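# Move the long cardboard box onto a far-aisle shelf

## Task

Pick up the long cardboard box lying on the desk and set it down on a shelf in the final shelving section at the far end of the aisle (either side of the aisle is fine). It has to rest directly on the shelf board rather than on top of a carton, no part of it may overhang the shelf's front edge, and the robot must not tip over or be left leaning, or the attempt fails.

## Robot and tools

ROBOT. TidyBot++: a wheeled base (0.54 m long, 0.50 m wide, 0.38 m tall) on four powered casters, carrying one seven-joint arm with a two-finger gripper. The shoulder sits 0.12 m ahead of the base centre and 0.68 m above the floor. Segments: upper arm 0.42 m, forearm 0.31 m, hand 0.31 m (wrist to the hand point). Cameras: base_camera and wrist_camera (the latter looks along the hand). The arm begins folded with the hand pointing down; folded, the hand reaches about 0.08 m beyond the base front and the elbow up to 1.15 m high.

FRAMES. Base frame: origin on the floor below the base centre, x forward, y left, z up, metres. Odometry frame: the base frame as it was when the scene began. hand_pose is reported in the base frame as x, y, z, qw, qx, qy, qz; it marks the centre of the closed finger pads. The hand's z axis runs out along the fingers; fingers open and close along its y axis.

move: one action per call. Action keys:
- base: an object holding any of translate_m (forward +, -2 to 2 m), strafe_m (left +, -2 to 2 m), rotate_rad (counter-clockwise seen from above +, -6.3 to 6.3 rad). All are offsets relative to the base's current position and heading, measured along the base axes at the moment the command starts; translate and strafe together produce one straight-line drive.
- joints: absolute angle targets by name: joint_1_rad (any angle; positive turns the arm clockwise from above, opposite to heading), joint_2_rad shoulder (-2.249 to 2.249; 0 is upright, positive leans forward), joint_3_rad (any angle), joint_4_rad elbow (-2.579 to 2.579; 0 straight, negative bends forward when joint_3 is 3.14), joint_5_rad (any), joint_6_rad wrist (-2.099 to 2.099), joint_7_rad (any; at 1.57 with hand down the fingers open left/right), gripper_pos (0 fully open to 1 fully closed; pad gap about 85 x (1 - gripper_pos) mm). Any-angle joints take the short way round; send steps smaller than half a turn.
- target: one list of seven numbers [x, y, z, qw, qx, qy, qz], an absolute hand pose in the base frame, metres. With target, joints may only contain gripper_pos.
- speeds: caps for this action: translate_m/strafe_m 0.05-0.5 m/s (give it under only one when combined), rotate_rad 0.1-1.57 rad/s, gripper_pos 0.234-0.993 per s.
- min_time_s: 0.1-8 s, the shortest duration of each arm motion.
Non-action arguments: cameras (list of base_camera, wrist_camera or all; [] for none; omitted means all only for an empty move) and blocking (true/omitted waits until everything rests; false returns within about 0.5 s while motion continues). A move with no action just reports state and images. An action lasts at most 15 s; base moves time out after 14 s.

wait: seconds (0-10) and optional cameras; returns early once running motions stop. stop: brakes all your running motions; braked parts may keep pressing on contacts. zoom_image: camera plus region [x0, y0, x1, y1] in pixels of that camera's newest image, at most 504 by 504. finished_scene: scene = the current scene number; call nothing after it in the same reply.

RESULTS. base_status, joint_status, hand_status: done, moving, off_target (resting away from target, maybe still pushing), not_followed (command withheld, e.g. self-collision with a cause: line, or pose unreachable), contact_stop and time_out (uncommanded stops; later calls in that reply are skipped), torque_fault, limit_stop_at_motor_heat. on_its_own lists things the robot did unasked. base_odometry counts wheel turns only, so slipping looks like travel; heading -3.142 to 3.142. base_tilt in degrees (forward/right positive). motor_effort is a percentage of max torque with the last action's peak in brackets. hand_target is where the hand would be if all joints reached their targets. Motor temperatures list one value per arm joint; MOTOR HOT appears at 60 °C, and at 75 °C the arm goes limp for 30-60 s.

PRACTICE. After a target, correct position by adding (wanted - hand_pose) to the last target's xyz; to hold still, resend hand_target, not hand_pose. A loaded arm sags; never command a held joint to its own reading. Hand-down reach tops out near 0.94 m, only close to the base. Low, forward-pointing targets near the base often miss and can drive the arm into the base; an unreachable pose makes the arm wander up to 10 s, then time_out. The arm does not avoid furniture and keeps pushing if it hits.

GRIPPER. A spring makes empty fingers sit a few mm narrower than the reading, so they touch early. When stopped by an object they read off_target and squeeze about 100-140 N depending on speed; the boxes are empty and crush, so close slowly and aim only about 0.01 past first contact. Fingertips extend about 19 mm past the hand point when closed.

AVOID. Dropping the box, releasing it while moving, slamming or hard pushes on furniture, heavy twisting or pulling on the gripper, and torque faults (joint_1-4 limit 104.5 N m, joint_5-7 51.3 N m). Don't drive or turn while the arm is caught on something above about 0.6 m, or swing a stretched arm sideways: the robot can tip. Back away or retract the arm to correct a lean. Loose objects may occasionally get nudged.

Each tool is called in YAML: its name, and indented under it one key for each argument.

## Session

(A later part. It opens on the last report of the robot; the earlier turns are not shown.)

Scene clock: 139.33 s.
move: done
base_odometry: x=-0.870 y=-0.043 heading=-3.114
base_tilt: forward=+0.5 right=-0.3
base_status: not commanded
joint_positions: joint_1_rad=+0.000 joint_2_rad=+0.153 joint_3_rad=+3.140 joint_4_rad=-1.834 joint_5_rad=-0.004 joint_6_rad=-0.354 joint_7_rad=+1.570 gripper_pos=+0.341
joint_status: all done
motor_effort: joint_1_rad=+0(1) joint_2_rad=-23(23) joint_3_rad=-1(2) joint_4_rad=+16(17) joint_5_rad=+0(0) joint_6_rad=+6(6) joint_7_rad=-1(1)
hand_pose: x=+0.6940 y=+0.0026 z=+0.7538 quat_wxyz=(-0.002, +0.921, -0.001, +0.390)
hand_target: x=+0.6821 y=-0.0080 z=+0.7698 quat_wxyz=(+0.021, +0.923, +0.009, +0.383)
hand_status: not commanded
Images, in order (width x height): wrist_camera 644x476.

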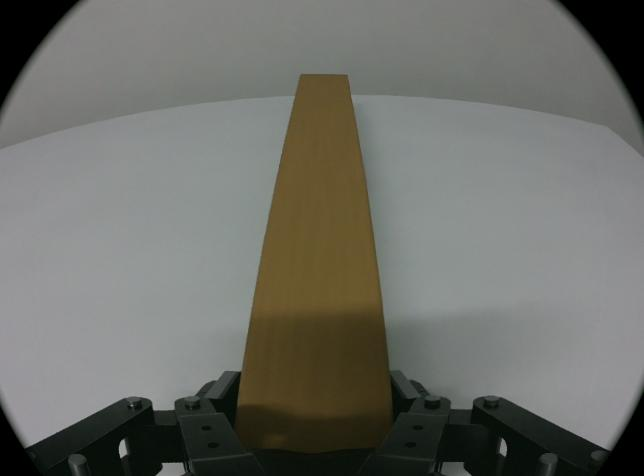

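move:
  joints: {"gripper_pos": 0.35}
  speeds: {"gripper_pos": 0.234}
  cameras: ["wrist_camera"]

zoom_image:
  camera: "wrist_camera"
  region: [160, 300, 470, 476]

move:
  joints: {"gripper_pos": 0.358}
  speeds: {"gripper_pos": 0.234}
  cameras: ["wrist_camera"]

zoom_image:
  camera: "wrist_camera"
  region: [160, 300, 470, 476]

Scene clock: 140.37 s.
move: done
base_odometry: x=-0.870 y=-0.043 heading=-3.114
base_tilt: forward=+0.4 right=-0.3
base_status: not commanded
joint_positions: joint_1_rad=+0.000 joint_2_rad=+0.153 joint_3_rad=+3.140 joint_4_rad=-1.834 joint_5_rad=-0.004 joint_6_rad=-0.354 joint_7_rad=+1.570 gripper_pos=+0.350
joint_status: all done
motor_effort: joint_1_rad=+0(1) joint_2_rad=-23(24) joint_3_rad=-1(2) joint_4_rad=+16(16) joint_5_rad=+0(0) joint_6_rad=+6(6) joint_7_rad=-1(2)
hand_pose: x=+0.6940 y=+0.0026 z=+0.7539 quat_wxyz=(-0.002, +0.921, -0.001, +0.390)
hand_target: x=+0.6821 y=-0.0080 z=+0.7698 quat_wxyz=(+0.021, +0.923, +0.009, +0.383)
hand_status: not commanded
Images, in order (width x height): wrist_camera 644x476.

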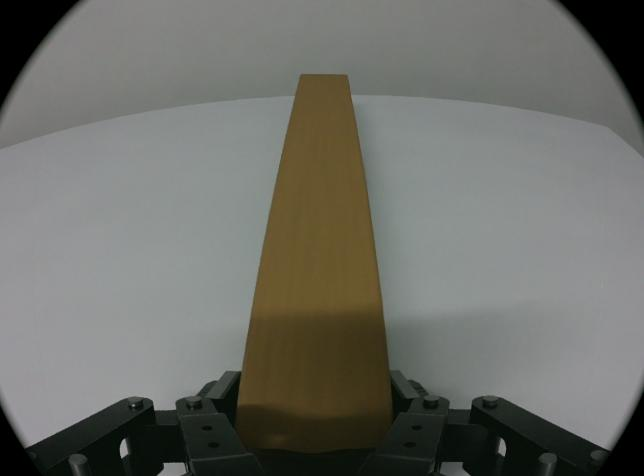

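Scaled by 1.626.

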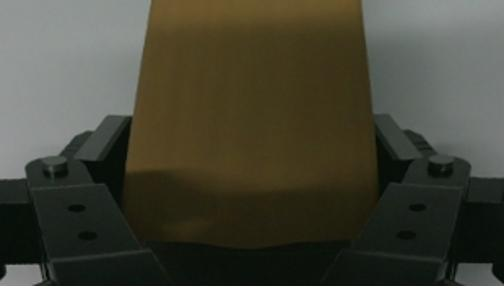

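Scene clock: 141.03 s.
move: done
base_odometry: x=-0.870 y=-0.043 heading=-3.114
base_tilt: forward=+0.4 right=-0.3
base_status: not commanded
joint_positions: joint_1_rad=+0.000 joint_2_rad=+0.153 joint_3_rad=+3.140 joint_4_rad=-1.834 joint_5_rad=-0.004 joint_6_rad=-0.354 joint_7_rad=+1.570 gripper_pos=+0.360
joint_status: all done
motor_effort: joint_1_rad=+0(1) joint_2_rad=-23(23) joint_3_rad=-1(1) joint_4_rad=+16(17) joint_5_rad=+0(1) joint_6_rad=+6(6) joint_7_rad=-1(1)
hand_pose: x=+0.6940 y=+0.0026 z=+0.7540 quat_wxyz=(-0.002, +0.921, -0.001, +0.390)
hand_target: x=+0.6821 y=-0.0080 z=+0.7698 quat_wxyz=(+0.021, +0.923, +0.009, +0.383)
hand_status: not commanded
Images, in order (width x height): wrist_camera 644x476.

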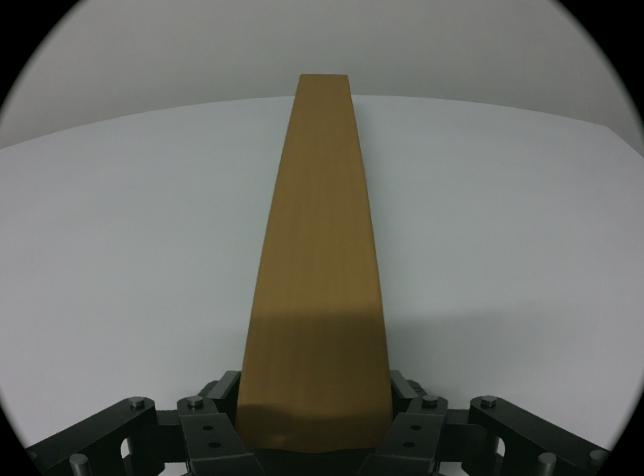

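Scaled by 1.626.

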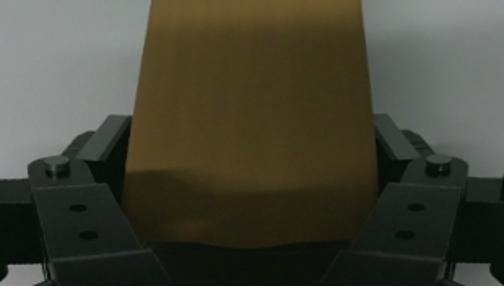

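move:
  joints: {"gripper_pos": 0.367}
  speeds: {"gripper_pos": 0.234}

move:
  joints: {"gripper_pos": 0.374}
  speeds: {"gripper_pos": 0.234}
  cameras: ["wrist_camera"]

zoom_image:
  camera: "wrist_camera"
  region: [160, 300, 470, 476]

Scene clock: 141.80 s.
move: done
base_odometry: x=-0.870 y=-0.043 heading=-3.114
base_tilt: forward=+0.4 right=-0.3
base_status: not commanded
joint_positions: joint_1_rad=+0.000 joint_2_rad=+0.153 joint_3_rad=+3.140 joint_4_rad=-1.834 joint_5_rad=-0.004 joint_6_rad=-0.354 joint_7_rad=+1.570 gripper_pos=+0.367
joint_status: all done
motor_effort: joint_1_rad=-1(1) joint_2_rad=-23(23) joint_3_rad=-1(2) joint_4_rad=+16(17) joint_5_rad=+0(0) joint_6_rad=+6(6) joint_7_rad=-1(1)
hand_pose: x=+0.6940 y=+0.0026 z=+0.7540 quat_wxyz=(-0.002, +0.921, -0.001, +0.390)
hand_target: x=+0.6821 y=-0.0080 z=+0.7698 quat_wxyz=(+0.021, +0.923, +0.009, +0.383)
hand_status: not commanded
pictures: none

Scene clock: 142.70 s.
move: done
base_odometry: x=-0.870 y=-0.043 heading=-3.114
base_tilt: forward=+0.4 right=-0.4
base_status: not commanded
joint_positions: joint_1_rad=+0.000 joint_2_rad=+0.143 joint_3_rad=+3.140 joint_4_rad=-1.826 joint_5_rad=-0.004 joint_6_rad=-0.355 joint_7_rad=+1.570 gripper_pos=+0.377
joint_status: all done
motor_effort: joint_1_rad=+0(2) joint_2_rad=-24(25) joint_3_rad=-1(3) joint_4_rad=+16(17) joint_5_rad=+0(0) joint_6_rad=+6(7) joint_7_rad=-1(2)
hand_pose: x=+0.6958 y=+0.0025 z=+0.7631 quat_wxyz=(-0.002, +0.918, -0.001, +0.397)
hand_target: x=+0.6821 y=-0.0080 z=+0.7698 quat_wxyz=(+0.021, +0.923, +0.009, +0.383)
hand_status: not commanded
Images, in order (width x height): wrist_camera 644x476.

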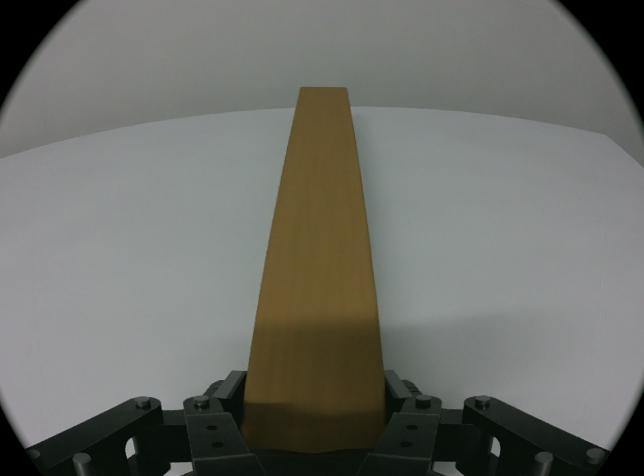

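Scaled by 1.626.

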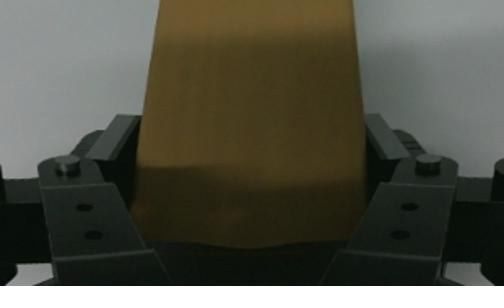

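move:
  joints: {"gripper_pos": 0.2}
  speeds: {"gripper_pos": 0.3}

move:
  joints: {"joint_2_rad": 0.205, "joint_4_rad": -1.875, "joint_6_rad": -0.25}
  min_time_s: 2
  cameras: ["wrist_camera"]

Scene clock: 144.50 s.
move: done
base_odometry: x=-0.870 y=-0.043 heading=-3.114
base_tilt: forward=+0.4 right=-0.3
base_status: not commanded
joint_positions: joint_1_rad=+0.000 joint_2_rad=+0.143 joint_3_rad=+3.140 joint_4_rad=-1.826 joint_5_rad=-0.004 joint_6_rad=-0.355 joint_7_rad=+1.570 gripper_pos=+0.201
joint_status: all done
motor_effort: joint_1_rad=+0(1) joint_2_rad=-24(24) joint_3_rad=-1(1) joint_4_rad=+16(17) joint_5_rad=+0(0) joint_6_rad=+6(7) joint_7_rad=-1(1)
hand_pose: x=+0.6958 y=+0.0025 z=+0.7631 quat_wxyz=(-0.002, +0.918, -0.001, +0.397)
hand_target: x=+0.6821 y=-0.0080 z=+0.7698 quat_wxyz=(+0.021, +0.923, +0.009, +0.383)
hand_status: not commanded
pictures: none

Scene clock: 146.80 s.
move: done
base_odometry: x=-0.870 y=-0.043 heading=-3.114
base_tilt: forward=+0.4 right=-0.4
base_status: not commanded
joint_positions: joint_1_rad=+0.000 joint_2_rad=+0.163 joint_3_rad=+3.140 joint_4_rad=-1.835 joint_5_rad=-0.004 joint_6_rad=-0.333 joint_7_rad=+1.570 gripper_pos=+0.201
joint_status: all done
motor_effort: joint_1_rad=+0(1) joint_2_rad=-21(25) joint_3_rad=+0(2) joint_4_rad=+14(17) joint_5_rad=+0(0) joint_6_rad=+5(7) joint_7_rad=-1(1)
hand_pose: x=+0.6990 y=+0.0025 z=+0.7520 quat_wxyz=(-0.002, +0.919, -0.001, +0.394)
hand_target: x=+0.7050 y=-0.0039 z=+0.7264 quat_wxyz=(+0.016, +0.918, +0.014, +0.395)
hand_status: not commanded
Images, in order (width x height): wrist_camera 644x476.

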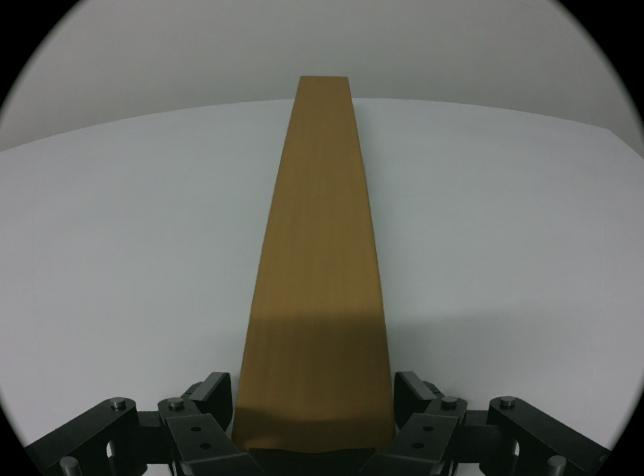

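move:
  joints: {"joint_2_rad": 0.275, "joint_4_rad": -1.355, "joint_6_rad": -1.07, "gripper_pos": 0.1}
  min_time_s: 2
  cameras: ["wrist_camera"]

Scene clock: 150.07 s.
move: done
base_odometry: x=-0.870 y=-0.043 heading=-3.114
base_tilt: forward=+0.4 right=-0.3
base_status: not commanded
joint_positions: joint_1_rad=+0.000 joint_2_rad=+0.251 joint_3_rad=+3.140 joint_4_rad=-1.375 joint_5_rad=-0.004 joint_6_rad=-0.990 joint_7_rad=+1.570 gripper_pos=+0.101
joint_status: all done
motor_effort: joint_1_rad=+0(1) joint_2_rad=-28(28) joint_3_rad=-1(2) joint_4_rad=+18(19) joint_5_rad=+0(0) joint_6_rad=+4(7) joint_7_rad=-1(1)
hand_pose: x=+0.6937 y=+0.0031 z=+0.8027 quat_wxyz=(-0.002, +0.966, -0.001, +0.260)
hand_target: x=+0.6802 y=-0.0196 z=+0.7876 quat_wxyz=(+0.034, +0.975, -0.008, +0.220)
hand_status: not commanded
Images, in order (width x height): wrist_camera 644x476.

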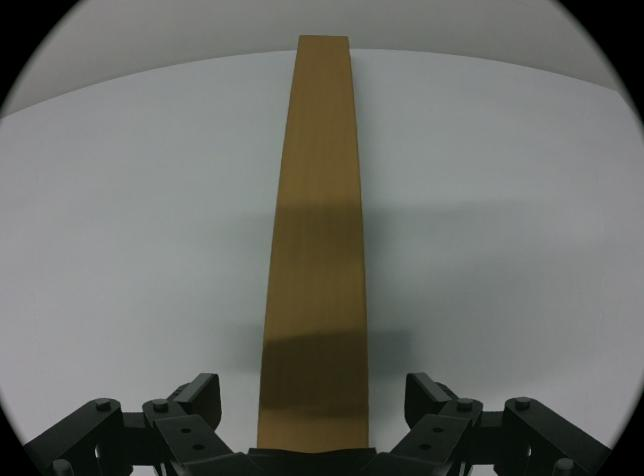

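move:
  joints: {"joint_2_rad": 0.29, "joint_4_rad": -1.52, "joint_6_rad": -0.766}
  min_time_s: 2
  cameras: ["wrist_camera"]

Scene clock: 152.47 s.
move: done
base_odometry: x=-0.870 y=-0.043 heading=-3.114
base_tilt: forward=+0.4 right=-0.4
base_status: not commanded
joint_positions: joint_1_rad=+0.000 joint_2_rad=+0.267 joint_3_rad=+3.140 joint_4_rad=-1.491 joint_5_rad=-0.004 joint_6_rad=-0.858 joint_7_rad=+1.570 gripper_pos=+0.101
joint_status: all done
motor_effort: joint_1_rad=-1(1) joint_2_rad=-28(29) joint_3_rad=-1(2) joint_4_rad=+16(18) joint_5_rad=+0(0) joint_6_rad=+5(5) joint_7_rad=-1(1)
hand_pose: x=+0.6951 y=+0.0030 z=+0.7600 quat_wxyz=(-0.002, +0.966, -0.001, +0.260)
hand_target: x=+0.7117 y=-0.0150 z=+0.7483 quat_wxyz=(+0.029, +0.960, +0.001, +0.279)
hand_status: not commanded
Images, in order (width x height): wrist_camera 644x476.

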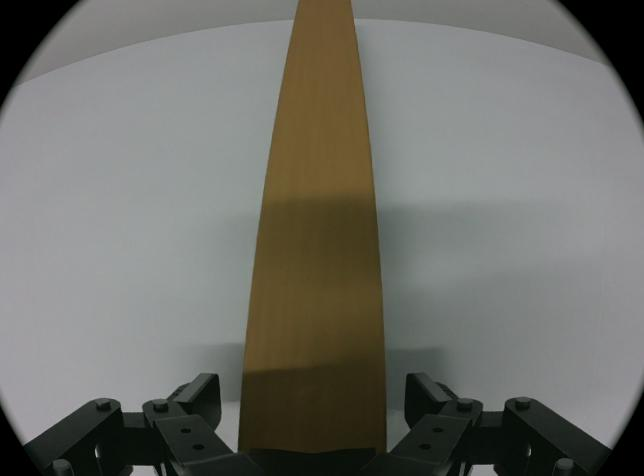

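move:
  joints: {"joint_2_rad": 0.298, "joint_4_rad": -1.551, "joint_6_rad": -0.729}
  min_time_s: 1
  cameras: ["wrist_camera"]

zoom_image:
  camera: "wrist_camera"
  region: [160, 300, 470, 476]

Scene clock: 155.50 s.
move: done
base_odometry: x=-0.870 y=-0.043 heading=-3.114
base_tilt: forward=+0.5 right=-0.3
base_status: not commanded
joint_positions: joint_1_rad=+0.000 joint_2_rad=+0.274 joint_3_rad=+3.140 joint_4_rad=-1.521 joint_5_rad=-0.004 joint_6_rad=-0.821 joint_7_rad=+1.570 gripper_pos=+0.101
joint_status: all done
motor_effort: joint_1_rad=+0(1) joint_2_rad=-28(29) joint_3_rad=-1(2) joint_4_rad=+16(18) joint_5_rad=+0(0) joint_6_rad=+4(5) joint_7_rad=-1(2)
hand_pose: x=+0.6956 y=+0.0030 z=+0.7476 quat_wxyz=(-0.002, +0.966, -0.001, +0.260)
hand_target: x=+0.7113 y=-0.0143 z=+0.7352 quat_wxyz=(+0.028, +0.960, +0.002, +0.279)
hand_status: not commanded
Images, in order (width x height): wrist_camera 644x476.

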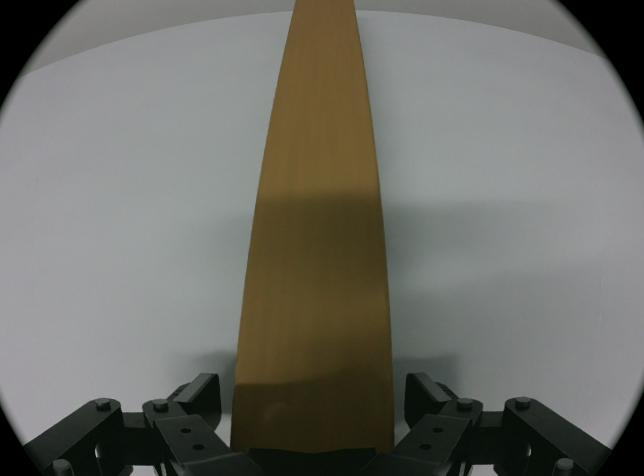

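Scaled by 1.626.

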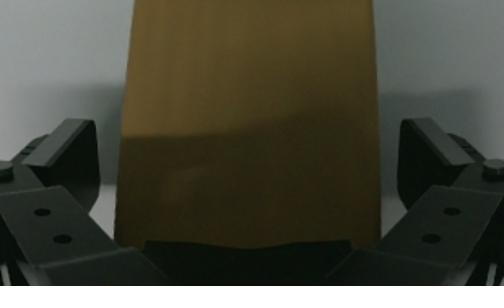

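move:
  joints: {"joint_2_rad": 0.303, "joint_4_rad": -1.577, "joint_6_rad": -0.698}
  min_time_s: 1
  cameras: ["wrist_camera"]

zoom_image:
  camera: "wrist_camera"
  region: [160, 300, 470, 476]

Scene clock: 156.87 s.
move: done
base_odometry: x=-0.870 y=-0.043 heading=-3.114
base_tilt: forward=+0.4 right=-0.3
base_status: not commanded
joint_positions: joint_1_rad=+0.000 joint_2_rad=+0.276 joint_3_rad=+3.140 joint_4_rad=-1.542 joint_5_rad=-0.004 joint_6_rad=-0.787 joint_7_rad=+1.570 gripper_pos=+0.101
joint_status: all done
motor_effort: joint_1_rad=+0(1) joint_2_rad=-26(29) joint_3_rad=-1(2) joint_4_rad=+15(17) joint_5_rad=+0(1) joint_6_rad=+4(5) joint_7_rad=-1(1)
hand_pose: x=+0.6977 y=+0.0029 z=+0.7420 quat_wxyz=(-0.002, +0.964, -0.001, +0.265)
hand_target: x=+0.7105 y=-0.0138 z=+0.7252 quat_wxyz=(+0.027, +0.960, +0.003, +0.279)
hand_status: not commanded
Images, in order (width x height): wrist_camera 644x476.

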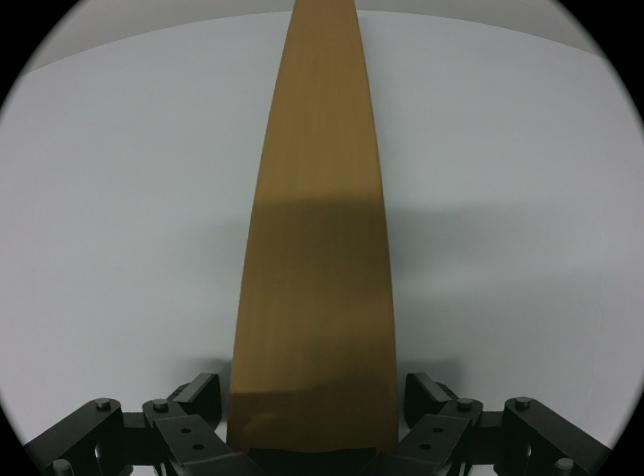

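Scaled by 1.626.

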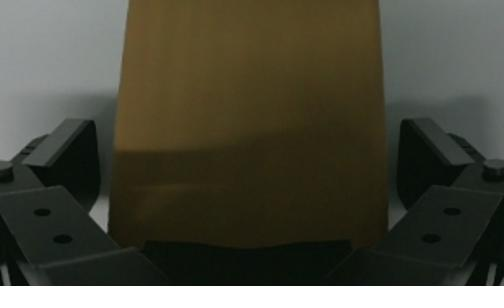

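move:
  joints: {"joint_2_rad": 0.26, "joint_4_rad": -1.492, "joint_6_rad": -0.912}
  min_time_s: 1
  cameras: ["wrist_camera"]

Scene clock: 158.47 s.
move: done
base_odometry: x=-0.870 y=-0.043 heading=-3.114
base_tilt: forward=+0.4 right=-0.4
base_status: not commanded
joint_positions: joint_1_rad=+0.000 joint_2_rad=+0.276 joint_3_rad=+3.140 joint_4_rad=-1.512 joint_5_rad=-0.004 joint_6_rad=-0.841 joint_7_rad=+1.570 gripper_pos=+0.101
joint_status: all done
motor_effort: joint_1_rad=+0(0) joint_2_rad=-28(30) joint_3_rad=-2(2) joint_4_rad=+16(17) joint_5_rad=+0(1) joint_6_rad=+4(5) joint_7_rad=-1(1)
hand_pose: x=+0.6935 y=+0.0030 z=+0.7476 quat_wxyz=(-0.002, +0.967, -0.001, +0.253)
hand_target: x=+0.6796 y=-0.0175 z=+0.7561 quat_wxyz=(+0.031, +0.971, -0.003, +0.237)
hand_status: not commanded
Images, in order (width x height): wrist_camera 644x476.

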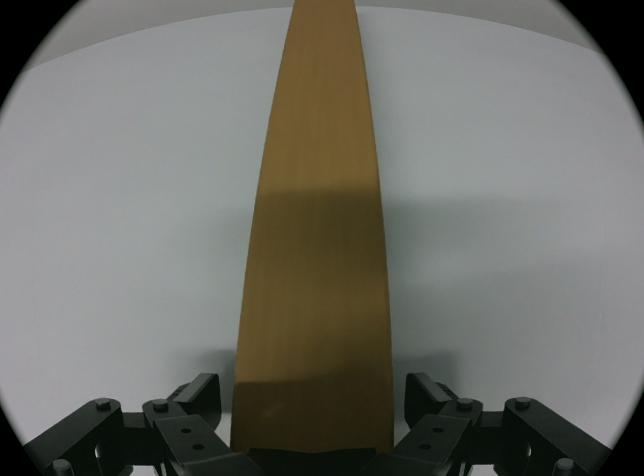

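move:
  joints: {"joint_2_rad": 0.23, "joint_4_rad": -1.487, "joint_6_rad": -0.93}
  min_time_s: 1

move:
  joints: {"gripper_pos": 0.36}
  speeds: {"gripper_pos": 0.3}
  cameras: ["wrist_camera"]

zoom_image:
  camera: "wrist_camera"
  region: [160, 300, 470, 476]

Scene clock: 159.90 s.
move: done
base_odometry: x=-0.870 y=-0.043 heading=-3.114
base_tilt: forward=+0.4 right=-0.3
base_status: not commanded
joint_positions: joint_1_rad=+0.000 joint_2_rad=+0.276 joint_3_rad=+3.140 joint_4_rad=-1.509 joint_5_rad=-0.004 joint_6_rad=-0.852 joint_7_rad=+1.570 gripper_pos=+0.101
joint_status: all done
motor_effort: joint_1_rad=+0(0) joint_2_rad=-28(29) joint_3_rad=-1(2) joint_4_rad=+16(17) joint_5_rad=+0(1) joint_6_rad=+4(5) joint_7_rad=-1(1)
hand_pose: x=+0.6913 y=+0.0030 z=+0.7474 quat_wxyz=(-0.002, +0.968, -0.001, +0.250)
hand_target: x=+0.6738 y=-0.0178 z=+0.7725 quat_wxyz=(+0.032, +0.969, -0.004, +0.245)
hand_status: not commanded
pictures: none

Scene clock: 161.37 s.
move: done
base_odometry: x=-0.870 y=-0.043 heading=-3.114
base_tilt: forward=+0.5 right=-0.3
base_status: not commanded
joint_positions: joint_1_rad=+0.000 joint_2_rad=+0.275 joint_3_rad=+3.140 joint_4_rad=-1.508 joint_5_rad=-0.004 joint_6_rad=-0.852 joint_7_rad=+1.570 gripper_pos=+0.359
joint_status: all done
motor_effort: joint_1_rad=+0(0) joint_2_rad=-28(28) joint_3_rad=-1(1) joint_4_rad=+16(17) joint_5_rad=+0(1) joint_6_rad=+4(4) joint_7_rad=-1(1)
hand_pose: x=+0.6915 y=+0.0030 z=+0.7480 quat_wxyz=(-0.002, +0.968, -0.001, +0.250)
hand_target: x=+0.6738 y=-0.0178 z=+0.7725 quat_wxyz=(+0.032, +0.969, -0.004, +0.245)
hand_status: not commanded
Images, in order (width x height): wrist_camera 644x476.

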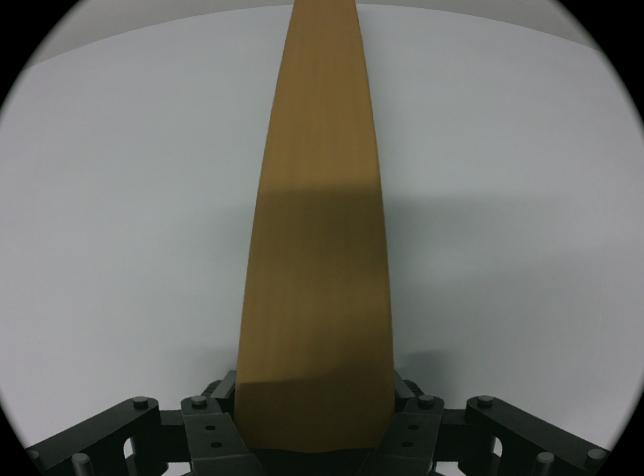

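Scaled by 1.626.

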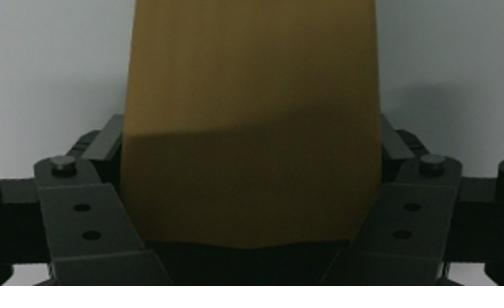

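move:
  joints: {"joint_4_rad": -1.465, "joint_6_rad": -0.92}
  min_time_s: 1

move:
  joints: {"gripper_pos": 0.39}
  speeds: {"gripper_pos": 0.234}
  cameras: ["wrist_camera"]

zoom_image:
  camera: "wrist_camera"
  region: [160, 300, 470, 476]

Scene clock: 162.87 s.
move: done
base_odometry: x=-0.870 y=-0.043 heading=-3.114
base_tilt: forward=+0.4 right=-0.3
base_status: not commanded
joint_positions: joint_1_rad=+0.000 joint_2_rad=+0.275 joint_3_rad=+3.140 joint_4_rad=-1.487 joint_5_rad=-0.004 joint_6_rad=-0.852 joint_7_rad=+1.570 gripper_pos=+0.359
joint_status: all done
motor_effort: joint_1_rad=+0(1) joint_2_rad=-28(29) joint_3_rad=-1(2) joint_4_rad=+17(17) joint_5_rad=+0(0) joint_6_rad=+4(6) joint_7_rad=-1(1)
hand_pose: x=+0.6987 y=+0.0030 z=+0.7580 quat_wxyz=(-0.002, +0.965, -0.001, +0.261)
hand_target: x=+0.6834 y=-0.0176 z=+0.7842 quat_wxyz=(+0.031, +0.965, -0.004, +0.261)
hand_status: not commanded
pictures: none

Scene clock: 163.60 s.
move: done
base_odometry: x=-0.870 y=-0.043 heading=-3.114
base_tilt: forward=+0.4 right=-0.3
base_status: not commanded
joint_positions: joint_1_rad=+0.000 joint_2_rad=+0.275 joint_3_rad=+3.140 joint_4_rad=-1.487 joint_5_rad=-0.004 joint_6_rad=-0.852 joint_7_rad=+1.570 gripper_pos=+0.391
joint_status: all done
motor_effort: joint_1_rad=+0(1) joint_2_rad=-28(28) joint_3_rad=-1(2) joint_4_rad=+16(17) joint_5_rad=+0(0) joint_6_rad=+4(5) joint_7_rad=-1(1)
hand_pose: x=+0.6988 y=+0.0030 z=+0.7580 quat_wxyz=(-0.002, +0.965, -0.001, +0.261)
hand_target: x=+0.6834 y=-0.0176 z=+0.7842 quat_wxyz=(+0.031, +0.965, -0.004, +0.261)
hand_status: not commanded
Images, in order (width x height): wrist_camera 644x476.

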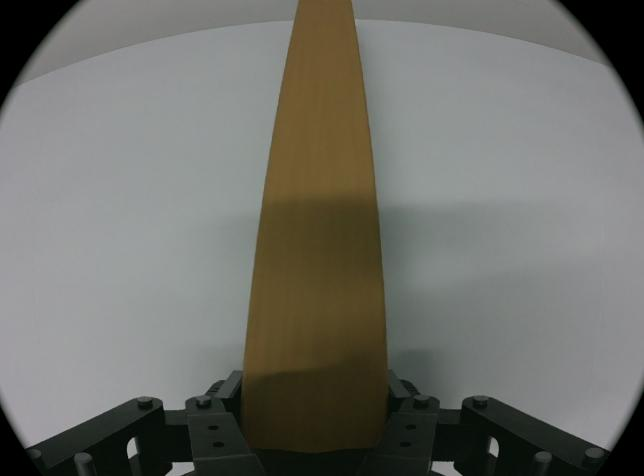

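Scaled by 1.626.

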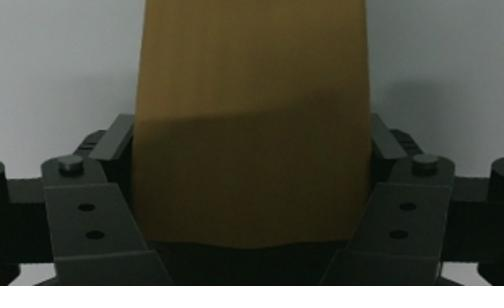

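move:
  joints: {"gripper_pos": 0.4}
  speeds: {"gripper_pos": 0.234}

move:
  joints: {"gripper_pos": 0.408}
  speeds: {"gripper_pos": 0.234}

move:
  joints: {"gripper_pos": 0.416}
  speeds: {"gripper_pos": 0.234}
  cameras: ["wrist_camera"]

zoom_image:
  camera: "wrist_camera"
  region: [160, 300, 470, 476]

Scene clock: 164.37 s.
move: done
base_odometry: x=-0.870 y=-0.043 heading=-3.114
base_tilt: forward=+0.4 right=-0.3
base_status: not commanded
joint_positions: joint_1_rad=+0.000 joint_2_rad=+0.275 joint_3_rad=+3.140 joint_4_rad=-1.487 joint_5_rad=-0.004 joint_6_rad=-0.852 joint_7_rad=+1.570 gripper_pos=+0.399
joint_status: all done
motor_effort: joint_1_rad=+0(1) joint_2_rad=-28(28) joint_3_rad=-1(2) joint_4_rad=+15(18) joint_5_rad=+0(1) joint_6_rad=+4(5) joint_7_rad=-1(1)
hand_pose: x=+0.6988 y=+0.0030 z=+0.7581 quat_wxyz=(-0.002, +0.965, -0.001, +0.261)
hand_target: x=+0.6834 y=-0.0176 z=+0.7842 quat_wxyz=(+0.031, +0.965, -0.004, +0.261)
hand_status: not commanded
pictures: none

Scene clock: 165.00 s.
move: done
base_odometry: x=-0.870 y=-0.043 heading=-3.114
base_tilt: forward=+0.5 right=-0.4
base_status: not commanded
joint_positions: joint_1_rad=+0.000 joint_2_rad=+0.275 joint_3_rad=+3.140 joint_4_rad=-1.486 joint_5_rad=-0.004 joint_6_rad=-0.852 joint_7_rad=+1.570 gripper_pos=+0.407
joint_status: all done
motor_effort: joint_1_rad=+0(1) joint_2_rad=-28(28) joint_3_rad=-1(2) joint_4_rad=+17(17) joint_5_rad=+0(1) joint_6_rad=+4(4) joint_7_rad=-1(1)
hand_pose: x=+0.6988 y=+0.0030 z=+0.7581 quat_wxyz=(-0.002, +0.965, -0.001, +0.261)
hand_target: x=+0.6834 y=-0.0176 z=+0.7842 quat_wxyz=(+0.031, +0.965, -0.004, +0.261)
hand_status: not commanded
pictures: none

Scene clock: 165.63 s.
move: done
base_odometry: x=-0.870 y=-0.043 heading=-3.114
base_tilt: forward=+0.5 right=-0.3
base_status: not commanded
joint_positions: joint_1_rad=+0.000 joint_2_rad=+0.275 joint_3_rad=+3.140 joint_4_rad=-1.486 joint_5_rad=-0.004 joint_6_rad=-0.852 joint_7_rad=+1.570 gripper_pos=+0.415
joint_status: all done
motor_effort: joint_1_rad=+0(1) joint_2_rad=-28(28) joint_3_rad=-1(2) joint_4_rad=+16(17) joint_5_rad=+0(0) joint_6_rad=+4(5) joint_7_rad=-1(1)
hand_pose: x=+0.6989 y=+0.0030 z=+0.7583 quat_wxyz=(-0.002, +0.965, -0.001, +0.261)
hand_target: x=+0.6834 y=-0.0176 z=+0.7842 quat_wxyz=(+0.031, +0.965, -0.004, +0.261)
hand_status: not commanded
Images, in order (width x height): wrist_camera 644x476.

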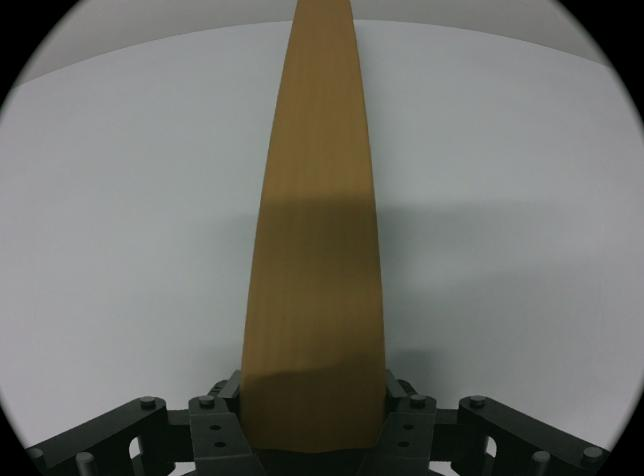

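Scaled by 1.626.

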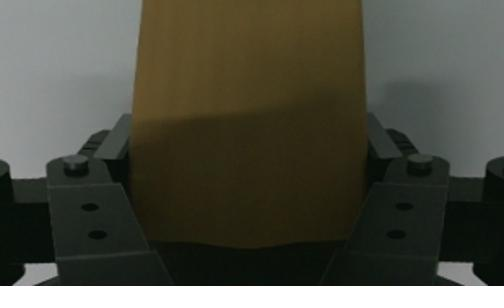

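move:
  joints: {"gripper_pos": 0.422}
  speeds: {"gripper_pos": 0.234}

move:
  joints: {"gripper_pos": 0.428}
  speeds: {"gripper_pos": 0.234}
  cameras: ["wrist_camera"]

zoom_image:
  camera: "wrist_camera"
  region: [160, 300, 470, 476]

Scene clock: 166.40 s.
move: done
base_odometry: x=-0.870 y=-0.043 heading=-3.114
base_tilt: forward=+0.4 right=-0.3
base_status: not commanded
joint_positions: joint_1_rad=+0.000 joint_2_rad=+0.275 joint_3_rad=+3.140 joint_4_rad=-1.486 joint_5_rad=-0.004 joint_6_rad=-0.852 joint_7_rad=+1.570 gripper_pos=+0.423
joint_status: all done
motor_effort: joint_1_rad=+0(0) joint_2_rad=-28(28) joint_3_rad=-1(2) joint_4_rad=+16(17) joint_5_rad=+0(0) joint_6_rad=+4(5) joint_7_rad=-1(1)
hand_pose: x=+0.6989 y=+0.0030 z=+0.7583 quat_wxyz=(-0.002, +0.965, -0.001, +0.261)
hand_target: x=+0.6834 y=-0.0176 z=+0.7842 quat_wxyz=(+0.031, +0.965, -0.004, +0.261)
hand_status: not commanded
pictures: none

Scene clock: 167.00 s.
move: done
base_odometry: x=-0.870 y=-0.043 heading=-3.114
base_tilt: forward=+0.5 right=-0.3
base_status: not commanded
joint_positions: joint_1_rad=+0.000 joint_2_rad=+0.275 joint_3_rad=+3.140 joint_4_rad=-1.486 joint_5_rad=-0.004 joint_6_rad=-0.852 joint_7_rad=+1.570 gripper_pos=+0.427
joint_status: all done
motor_effort: joint_1_rad=+0(1) joint_2_rad=-28(29) joint_3_rad=-1(2) joint_4_rad=+17(18) joint_5_rad=+0(0) joint_6_rad=+4(5) joint_7_rad=-1(1)
hand_pose: x=+0.6989 y=+0.0030 z=+0.7583 quat_wxyz=(-0.002, +0.965, -0.001, +0.261)
hand_target: x=+0.6834 y=-0.0176 z=+0.7842 quat_wxyz=(+0.031, +0.965, -0.004, +0.261)
hand_status: not commanded
Images, in order (width x height): wrist_camera 644x476.

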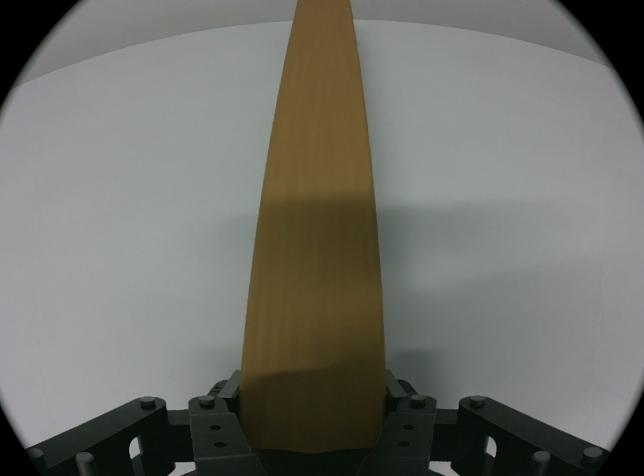

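Scaled by 1.626.

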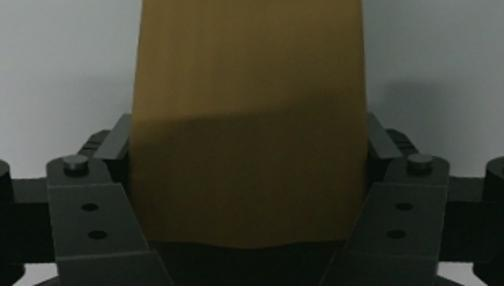

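move:
  joints: {"joint_2_rad": 0.22, "joint_4_rad": -1.40, "joint_6_rad": -1.03}
  min_time_s: 2.5
  cameras: ["wrist_camera"]

zoom_image:
  camera: "wrist_camera"
  region: [160, 300, 470, 476]

Scene clock: 170.00 s.
move: done
base_odometry: x=-0.870 y=-0.043 heading=-3.114
base_tilt: forward=+0.4 right=-0.3
base_status: not commanded
joint_positions: joint_1_rad=+0.000 joint_2_rad=+0.273 joint_3_rad=+3.140 joint_4_rad=-1.425 joint_5_rad=-0.004 joint_6_rad=-0.953 joint_7_rad=+1.570 gripper_pos=+0.427
joint_status: all done
motor_effort: joint_1_rad=+0(1) joint_2_rad=-28(30) joint_3_rad=-1(2) joint_4_rad=+17(18) joint_5_rad=+0(0) joint_6_rad=+4(6) joint_7_rad=-1(1)
hand_pose: x=+0.6909 y=+0.0030 z=+0.7727 quat_wxyz=(-0.002, +0.970, -0.001, +0.243)
hand_target: x=+0.6718 y=-0.0192 z=+0.8034 quat_wxyz=(+0.033, +0.969, -0.007, +0.244)
hand_status: not commanded
Images, in order (width x height): wrist_camera 644x476.

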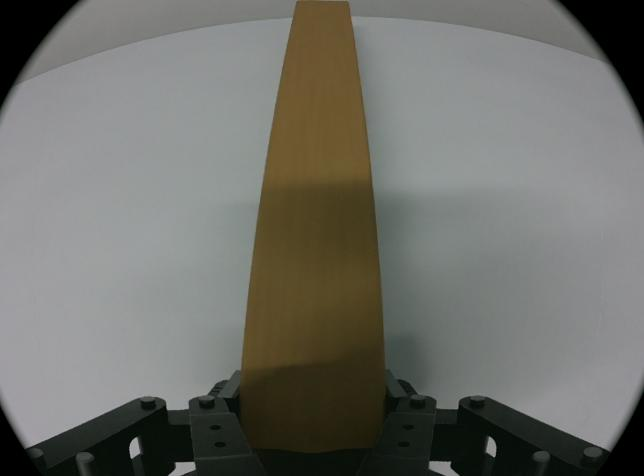

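Scaled by 1.626.

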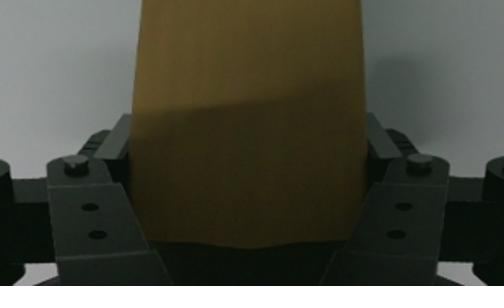

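move:
  joints: {"joint_2_rad": 0.25, "joint_4_rad": -1.115, "joint_6_rad": -1.29}
  min_time_s: 3
  cameras: ["all"]

Scene clock: 173.40 s.
move: done
base_odometry: x=-0.870 y=-0.043 heading=-3.114
base_tilt: forward=+0.4 right=-0.3
base_status: not commanded
joint_positions: joint_1_rad=+0.000 joint_2_rad=+0.273 joint_3_rad=+3.140 joint_4_rad=-1.138 joint_5_rad=-0.004 joint_6_rad=-1.213 joint_7_rad=+1.570 gripper_pos=+0.427
joint_status: all done
motor_effort: joint_1_rad=+0(0) joint_2_rad=-29(30) joint_3_rad=-1(2) joint_4_rad=+16(19) joint_5_rad=+0(1) joint_6_rad=+5(5) joint_7_rad=-1(2)
hand_pose: x=+0.6967 y=+0.0031 z=+0.8665 quat_wxyz=(-0.002, +0.967, +0.000, +0.256)
hand_target: x=+0.6762 y=-0.0218 z=+0.8795 quat_wxyz=(+0.035, +0.970, -0.018, +0.242)
hand_status: not commanded
pictures: base_camera, wrist_camera
Images, in order (width x height): base_camera 644x364, wrist_camera 644x476.

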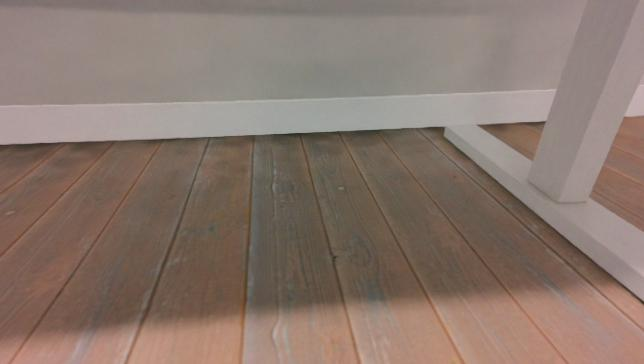

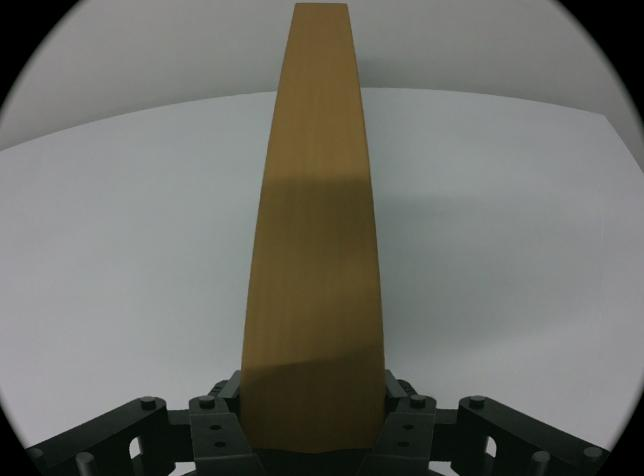

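move:
  base: {"translate_m": -0.64, "strafe_m": 0.42}
  speeds: {"translate_m": 0.25}
  cameras: ["all"]

Scene clock: 177.73 s.
move: done
base_odometry: x=-0.219 y=-0.446 heading=-3.114
base_tilt: forward=+0.4 right=-0.4
base_status: done
joint_positions: joint_1_rad=+0.000 joint_2_rad=+0.272 joint_3_rad=+3.140 joint_4_rad=-1.137 joint_5_rad=-0.003 joint_6_rad=-1.219 joint_7_rad=+1.570 gripper_pos=+0.427
joint_status: not commanded
motor_effort: joint_1_rad=+0(2) joint_2_rad=-29(33) joint_3_rad=-2(2) joint_4_rad=+17(18) joint_5_rad=+0(1) joint_6_rad=+4(5) joint_7_rad=-1(2)
hand_pose: x=+0.6952 y=+0.0032 z=+0.8668 quat_wxyz=(-0.002, +0.967, +0.000, +0.254)
hand_target: x=+0.6762 y=-0.0218 z=+0.8795 quat_wxyz=(+0.035, +0.970, -0.018, +0.242)
hand_status: not commanded
pictures: base_camera, wrist_camera
Images, in order (width x height): base_camera 644x364, wrist_camera 644x476.

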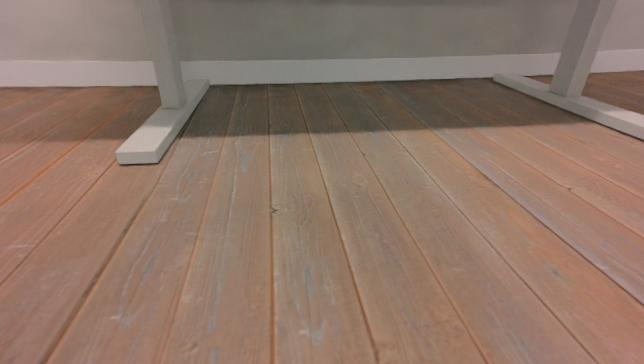

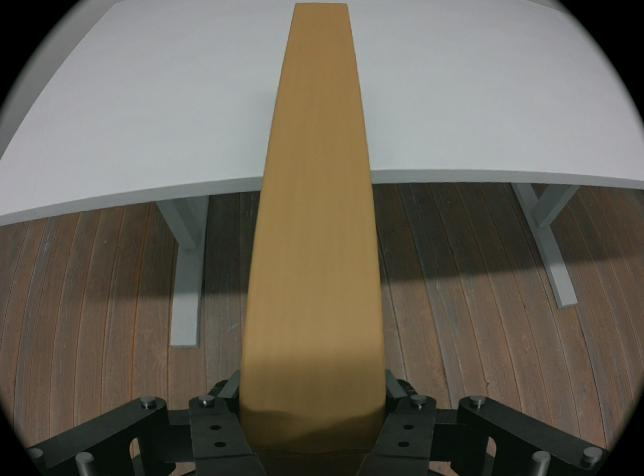

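move:
  base: {"rotate_rad": 2.6}
  speeds: {"rotate_rad": 0.5}
  cameras: ["all"]

move:
  base: {"rotate_rad": 0.7}
  speeds: {"rotate_rad": 0.35}
  cameras: ["all"]

Scene clock: 183.87 s.
move: done
base_odometry: x=-0.219 y=-0.446 heading=-0.515
base_tilt: forward=+0.4 right=-0.3
base_status: done
joint_positions: joint_1_rad=-0.003 joint_2_rad=+0.272 joint_3_rad=+3.138 joint_4_rad=-1.137 joint_5_rad=+0.003 joint_6_rad=-1.219 joint_7_rad=+1.570 gripper_pos=+0.427
joint_status: not commanded
motor_effort: joint_1_rad=+0(3) joint_2_rad=-29(30) joint_3_rad=-2(4) joint_4_rad=+17(18) joint_5_rad=+0(2) joint_6_rad=+4(5) joint_7_rad=-1(2)
hand_pose: x=+0.6952 y=+0.0036 z=+0.8668 quat_wxyz=(+0.000, +0.967, +0.002, +0.254)
hand_target: x=+0.6762 y=-0.0218 z=+0.8795 quat_wxyz=(+0.035, +0.970, -0.018, +0.242)
hand_status: not commanded
pictures: base_camera, wrist_camera
Images, in order (width x height): base_camera 644x364, wrist_camera 644x476.

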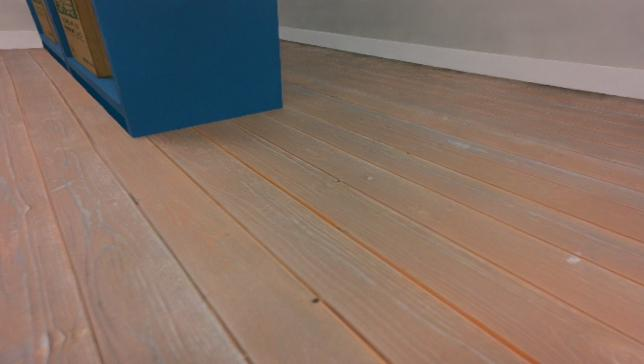

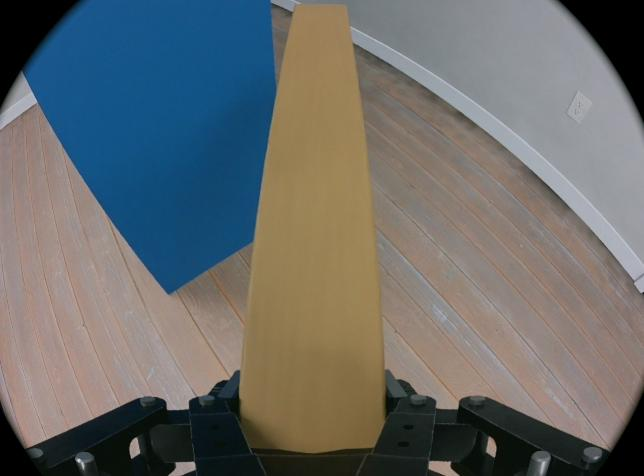

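Scene clock: 186.57 s.
move: done
base_odometry: x=-0.219 y=-0.446 heading=+0.185
base_tilt: forward=+0.4 right=-0.3
base_status: done
joint_positions: joint_1_rad=-0.002 joint_2_rad=+0.272 joint_3_rad=+3.139 joint_4_rad=-1.137 joint_5_rad=+0.005 joint_6_rad=-1.219 joint_7_rad=+1.570 gripper_pos=+0.427
joint_status: not commanded
motor_effort: joint_1_rad=+0(3) joint_2_rad=-28(29) joint_3_rad=-1(4) joint_4_rad=+18(18) joint_5_rad=+0(1) joint_6_rad=+5(5) joint_7_rad=-1(1)
hand_pose: x=+0.6952 y=+0.0023 z=+0.8668 quat_wxyz=(+0.002, +0.967, +0.002, +0.254)
hand_target: x=+0.6762 y=-0.0218 z=+0.8795 quat_wxyz=(+0.035, +0.970, -0.018, +0.242)
hand_status: not commanded
pictures: base_camera, wrist_camera
Images, in order (width x height): base_camera 644x364, wrist_camera 644x476.

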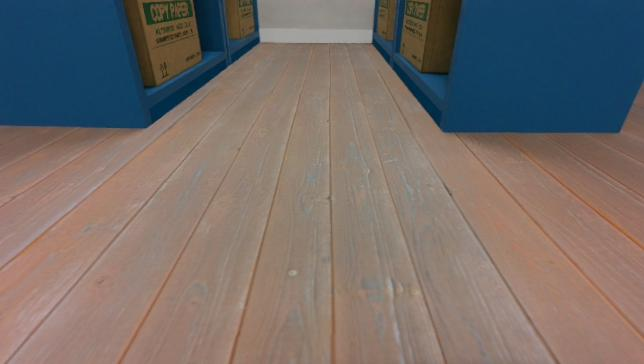

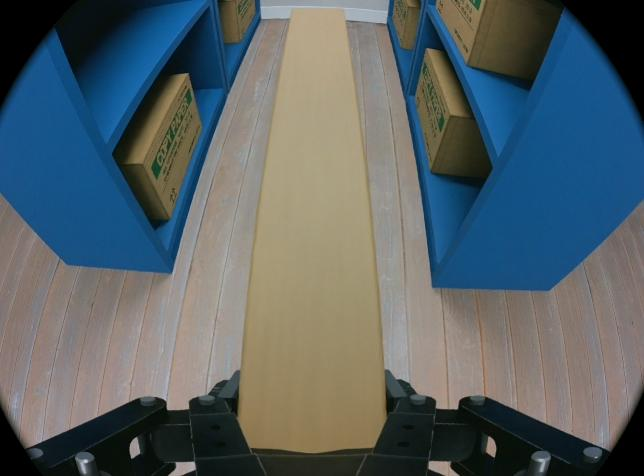

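move:
  base: {"rotate_rad": -0.02, "strafe_m": 0.085}
  speeds: {"strafe_m": 0.15}

move:
  base: {"translate_m": 0.5}
  speeds: {"translate_m": 0.25}
  cameras: ["all"]

Scene clock: 188.17 s.
move: done
base_odometry: x=-0.235 y=-0.362 heading=+0.166
base_tilt: forward=+0.4 right=-0.4
base_status: done
joint_positions: joint_1_rad=+0.003 joint_2_rad=+0.272 joint_3_rad=+3.142 joint_4_rad=-1.137 joint_5_rad=+0.008 joint_6_rad=-1.219 joint_7_rad=+1.570 gripper_pos=+0.427
joint_status: not commanded
motor_effort: joint_1_rad=+0(5) joint_2_rad=-29(30) joint_3_rad=-1(4) joint_4_rad=+17(18) joint_5_rad=+0(2) joint_6_rad=+5(5) joint_7_rad=-1(1)
hand_pose: x=+0.6953 y=-0.0028 z=+0.8669 quat_wxyz=(+0.004, +0.967, -0.002, +0.254)
hand_target: x=+0.6762 y=-0.0218 z=+0.8795 quat_wxyz=(+0.035, +0.970, -0.018, +0.242)
hand_status: not commanded
pictures: none

Scene clock: 191.07 s.
move: done
base_odometry: x=+0.259 y=-0.280 heading=+0.166
base_tilt: forward=+0.4 right=-0.3
base_status: done
joint_positions: joint_1_rad=+0.003 joint_2_rad=+0.271 joint_3_rad=+3.142 joint_4_rad=-1.136 joint_5_rad=+0.008 joint_6_rad=-1.220 joint_7_rad=+1.570 gripper_pos=+0.427
joint_status: not commanded
motor_effort: joint_1_rad=+0(1) joint_2_rad=-29(34) joint_3_rad=-2(2) joint_4_rad=+17(18) joint_5_rad=+0(1) joint_6_rad=+4(5) joint_7_rad=-1(1)
hand_pose: x=+0.6951 y=-0.0028 z=+0.8671 quat_wxyz=(+0.004, +0.967, -0.002, +0.254)
hand_target: x=+0.6762 y=-0.0218 z=+0.8795 quat_wxyz=(+0.035, +0.970, -0.018, +0.242)
hand_status: not commanded
pictures: base_camera, wrist_camera
Images, in order (width x height): base_camera 644x364, wrist_camera 644x476.

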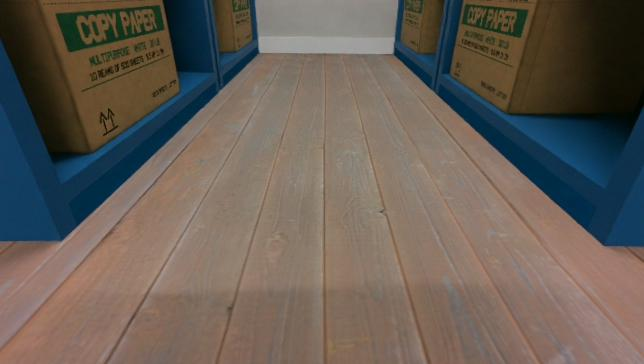

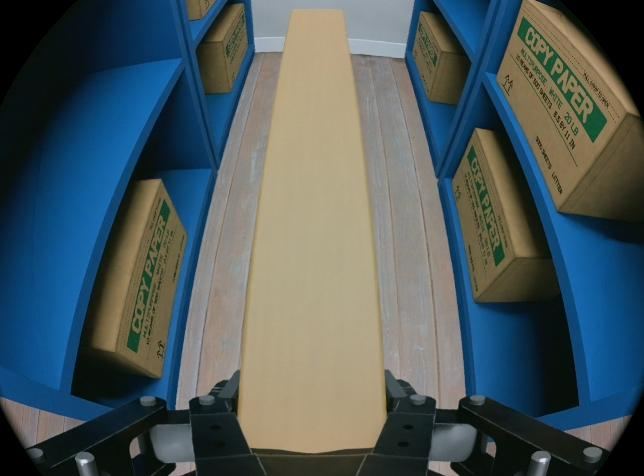

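move:
  base: {"translate_m": 1.0, "strafe_m": -0.015}
  speeds: {"translate_m": 0.3}
  cameras: ["all"]

Scene clock: 195.67 s.
move: done
base_odometry: x=+1.248 y=-0.129 heading=+0.166
base_tilt: forward=+0.4 right=-0.3
base_status: done
joint_positions: joint_1_rad=+0.003 joint_2_rad=+0.271 joint_3_rad=+3.142 joint_4_rad=-1.136 joint_5_rad=+0.008 joint_6_rad=-1.221 joint_7_rad=+1.570 gripper_pos=+0.427
joint_status: not commanded
motor_effort: joint_1_rad=-1(1) joint_2_rad=-29(33) joint_3_rad=-1(2) joint_4_rad=+17(18) joint_5_rad=+0(1) joint_6_rad=+4(5) joint_7_rad=-1(1)
hand_pose: x=+0.6947 y=-0.0028 z=+0.8676 quat_wxyz=(+0.004, +0.967, -0.002, +0.254)
hand_target: x=+0.6762 y=-0.0218 z=+0.8795 quat_wxyz=(+0.035, +0.970, -0.018, +0.242)
hand_status: not commanded
pictures: base_camera, wrist_camera
Images, in order (width x height): base_camera 644x364, wrist_camera 644x476.

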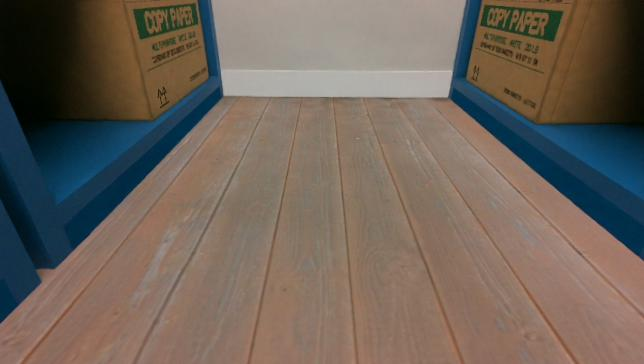

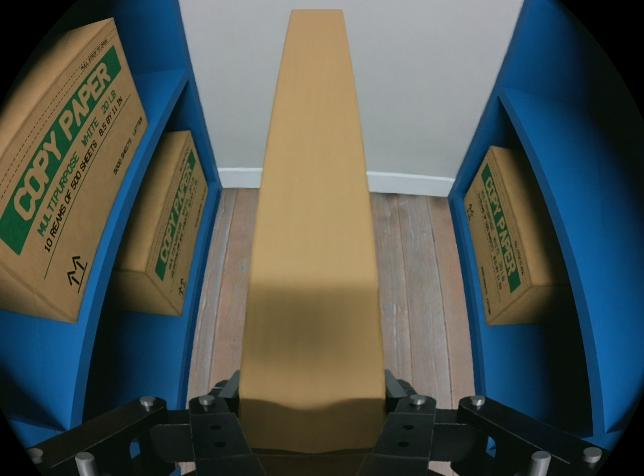

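move:
  base: {"translate_m": 0.27, "strafe_m": -0.11}
  speeds: {"translate_m": 0.2}
  cameras: ["all"]

Scene clock: 198.07 s.
move: done
base_odometry: x=+1.532 y=-0.193 heading=+0.166
base_tilt: forward=+0.4 right=-0.4
base_status: done
joint_positions: joint_1_rad=+0.002 joint_2_rad=+0.270 joint_3_rad=+3.142 joint_4_rad=-1.136 joint_5_rad=+0.008 joint_6_rad=-1.221 joint_7_rad=+1.570 gripper_pos=+0.427
joint_status: not commanded
motor_effort: joint_1_rad=+0(2) joint_2_rad=-29(33) joint_3_rad=-1(2) joint_4_rad=+17(18) joint_5_rad=+0(1) joint_6_rad=+4(5) joint_7_rad=-1(1)
hand_pose: x=+0.6946 y=-0.0027 z=+0.8677 quat_wxyz=(+0.004, +0.967, -0.002, +0.254)
hand_target: x=+0.6762 y=-0.0218 z=+0.8795 quat_wxyz=(+0.035, +0.970, -0.018, +0.242)
hand_status: not commanded
pictures: base_camera, wrist_camera
Images, in order (width x height): base_camera 644x364, wrist_camera 644x476.

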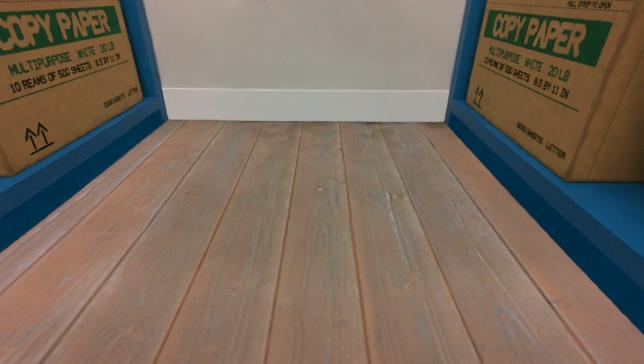

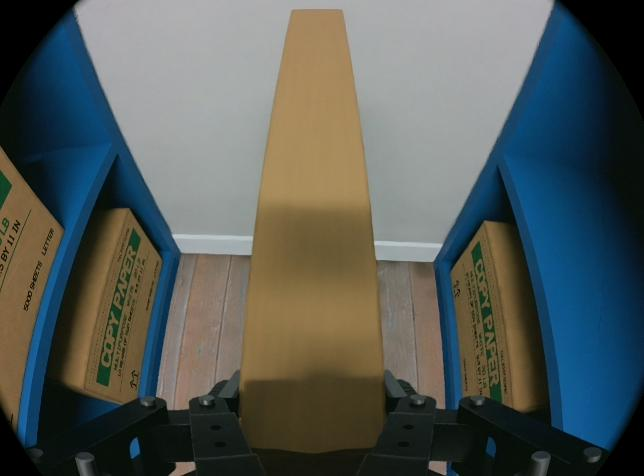

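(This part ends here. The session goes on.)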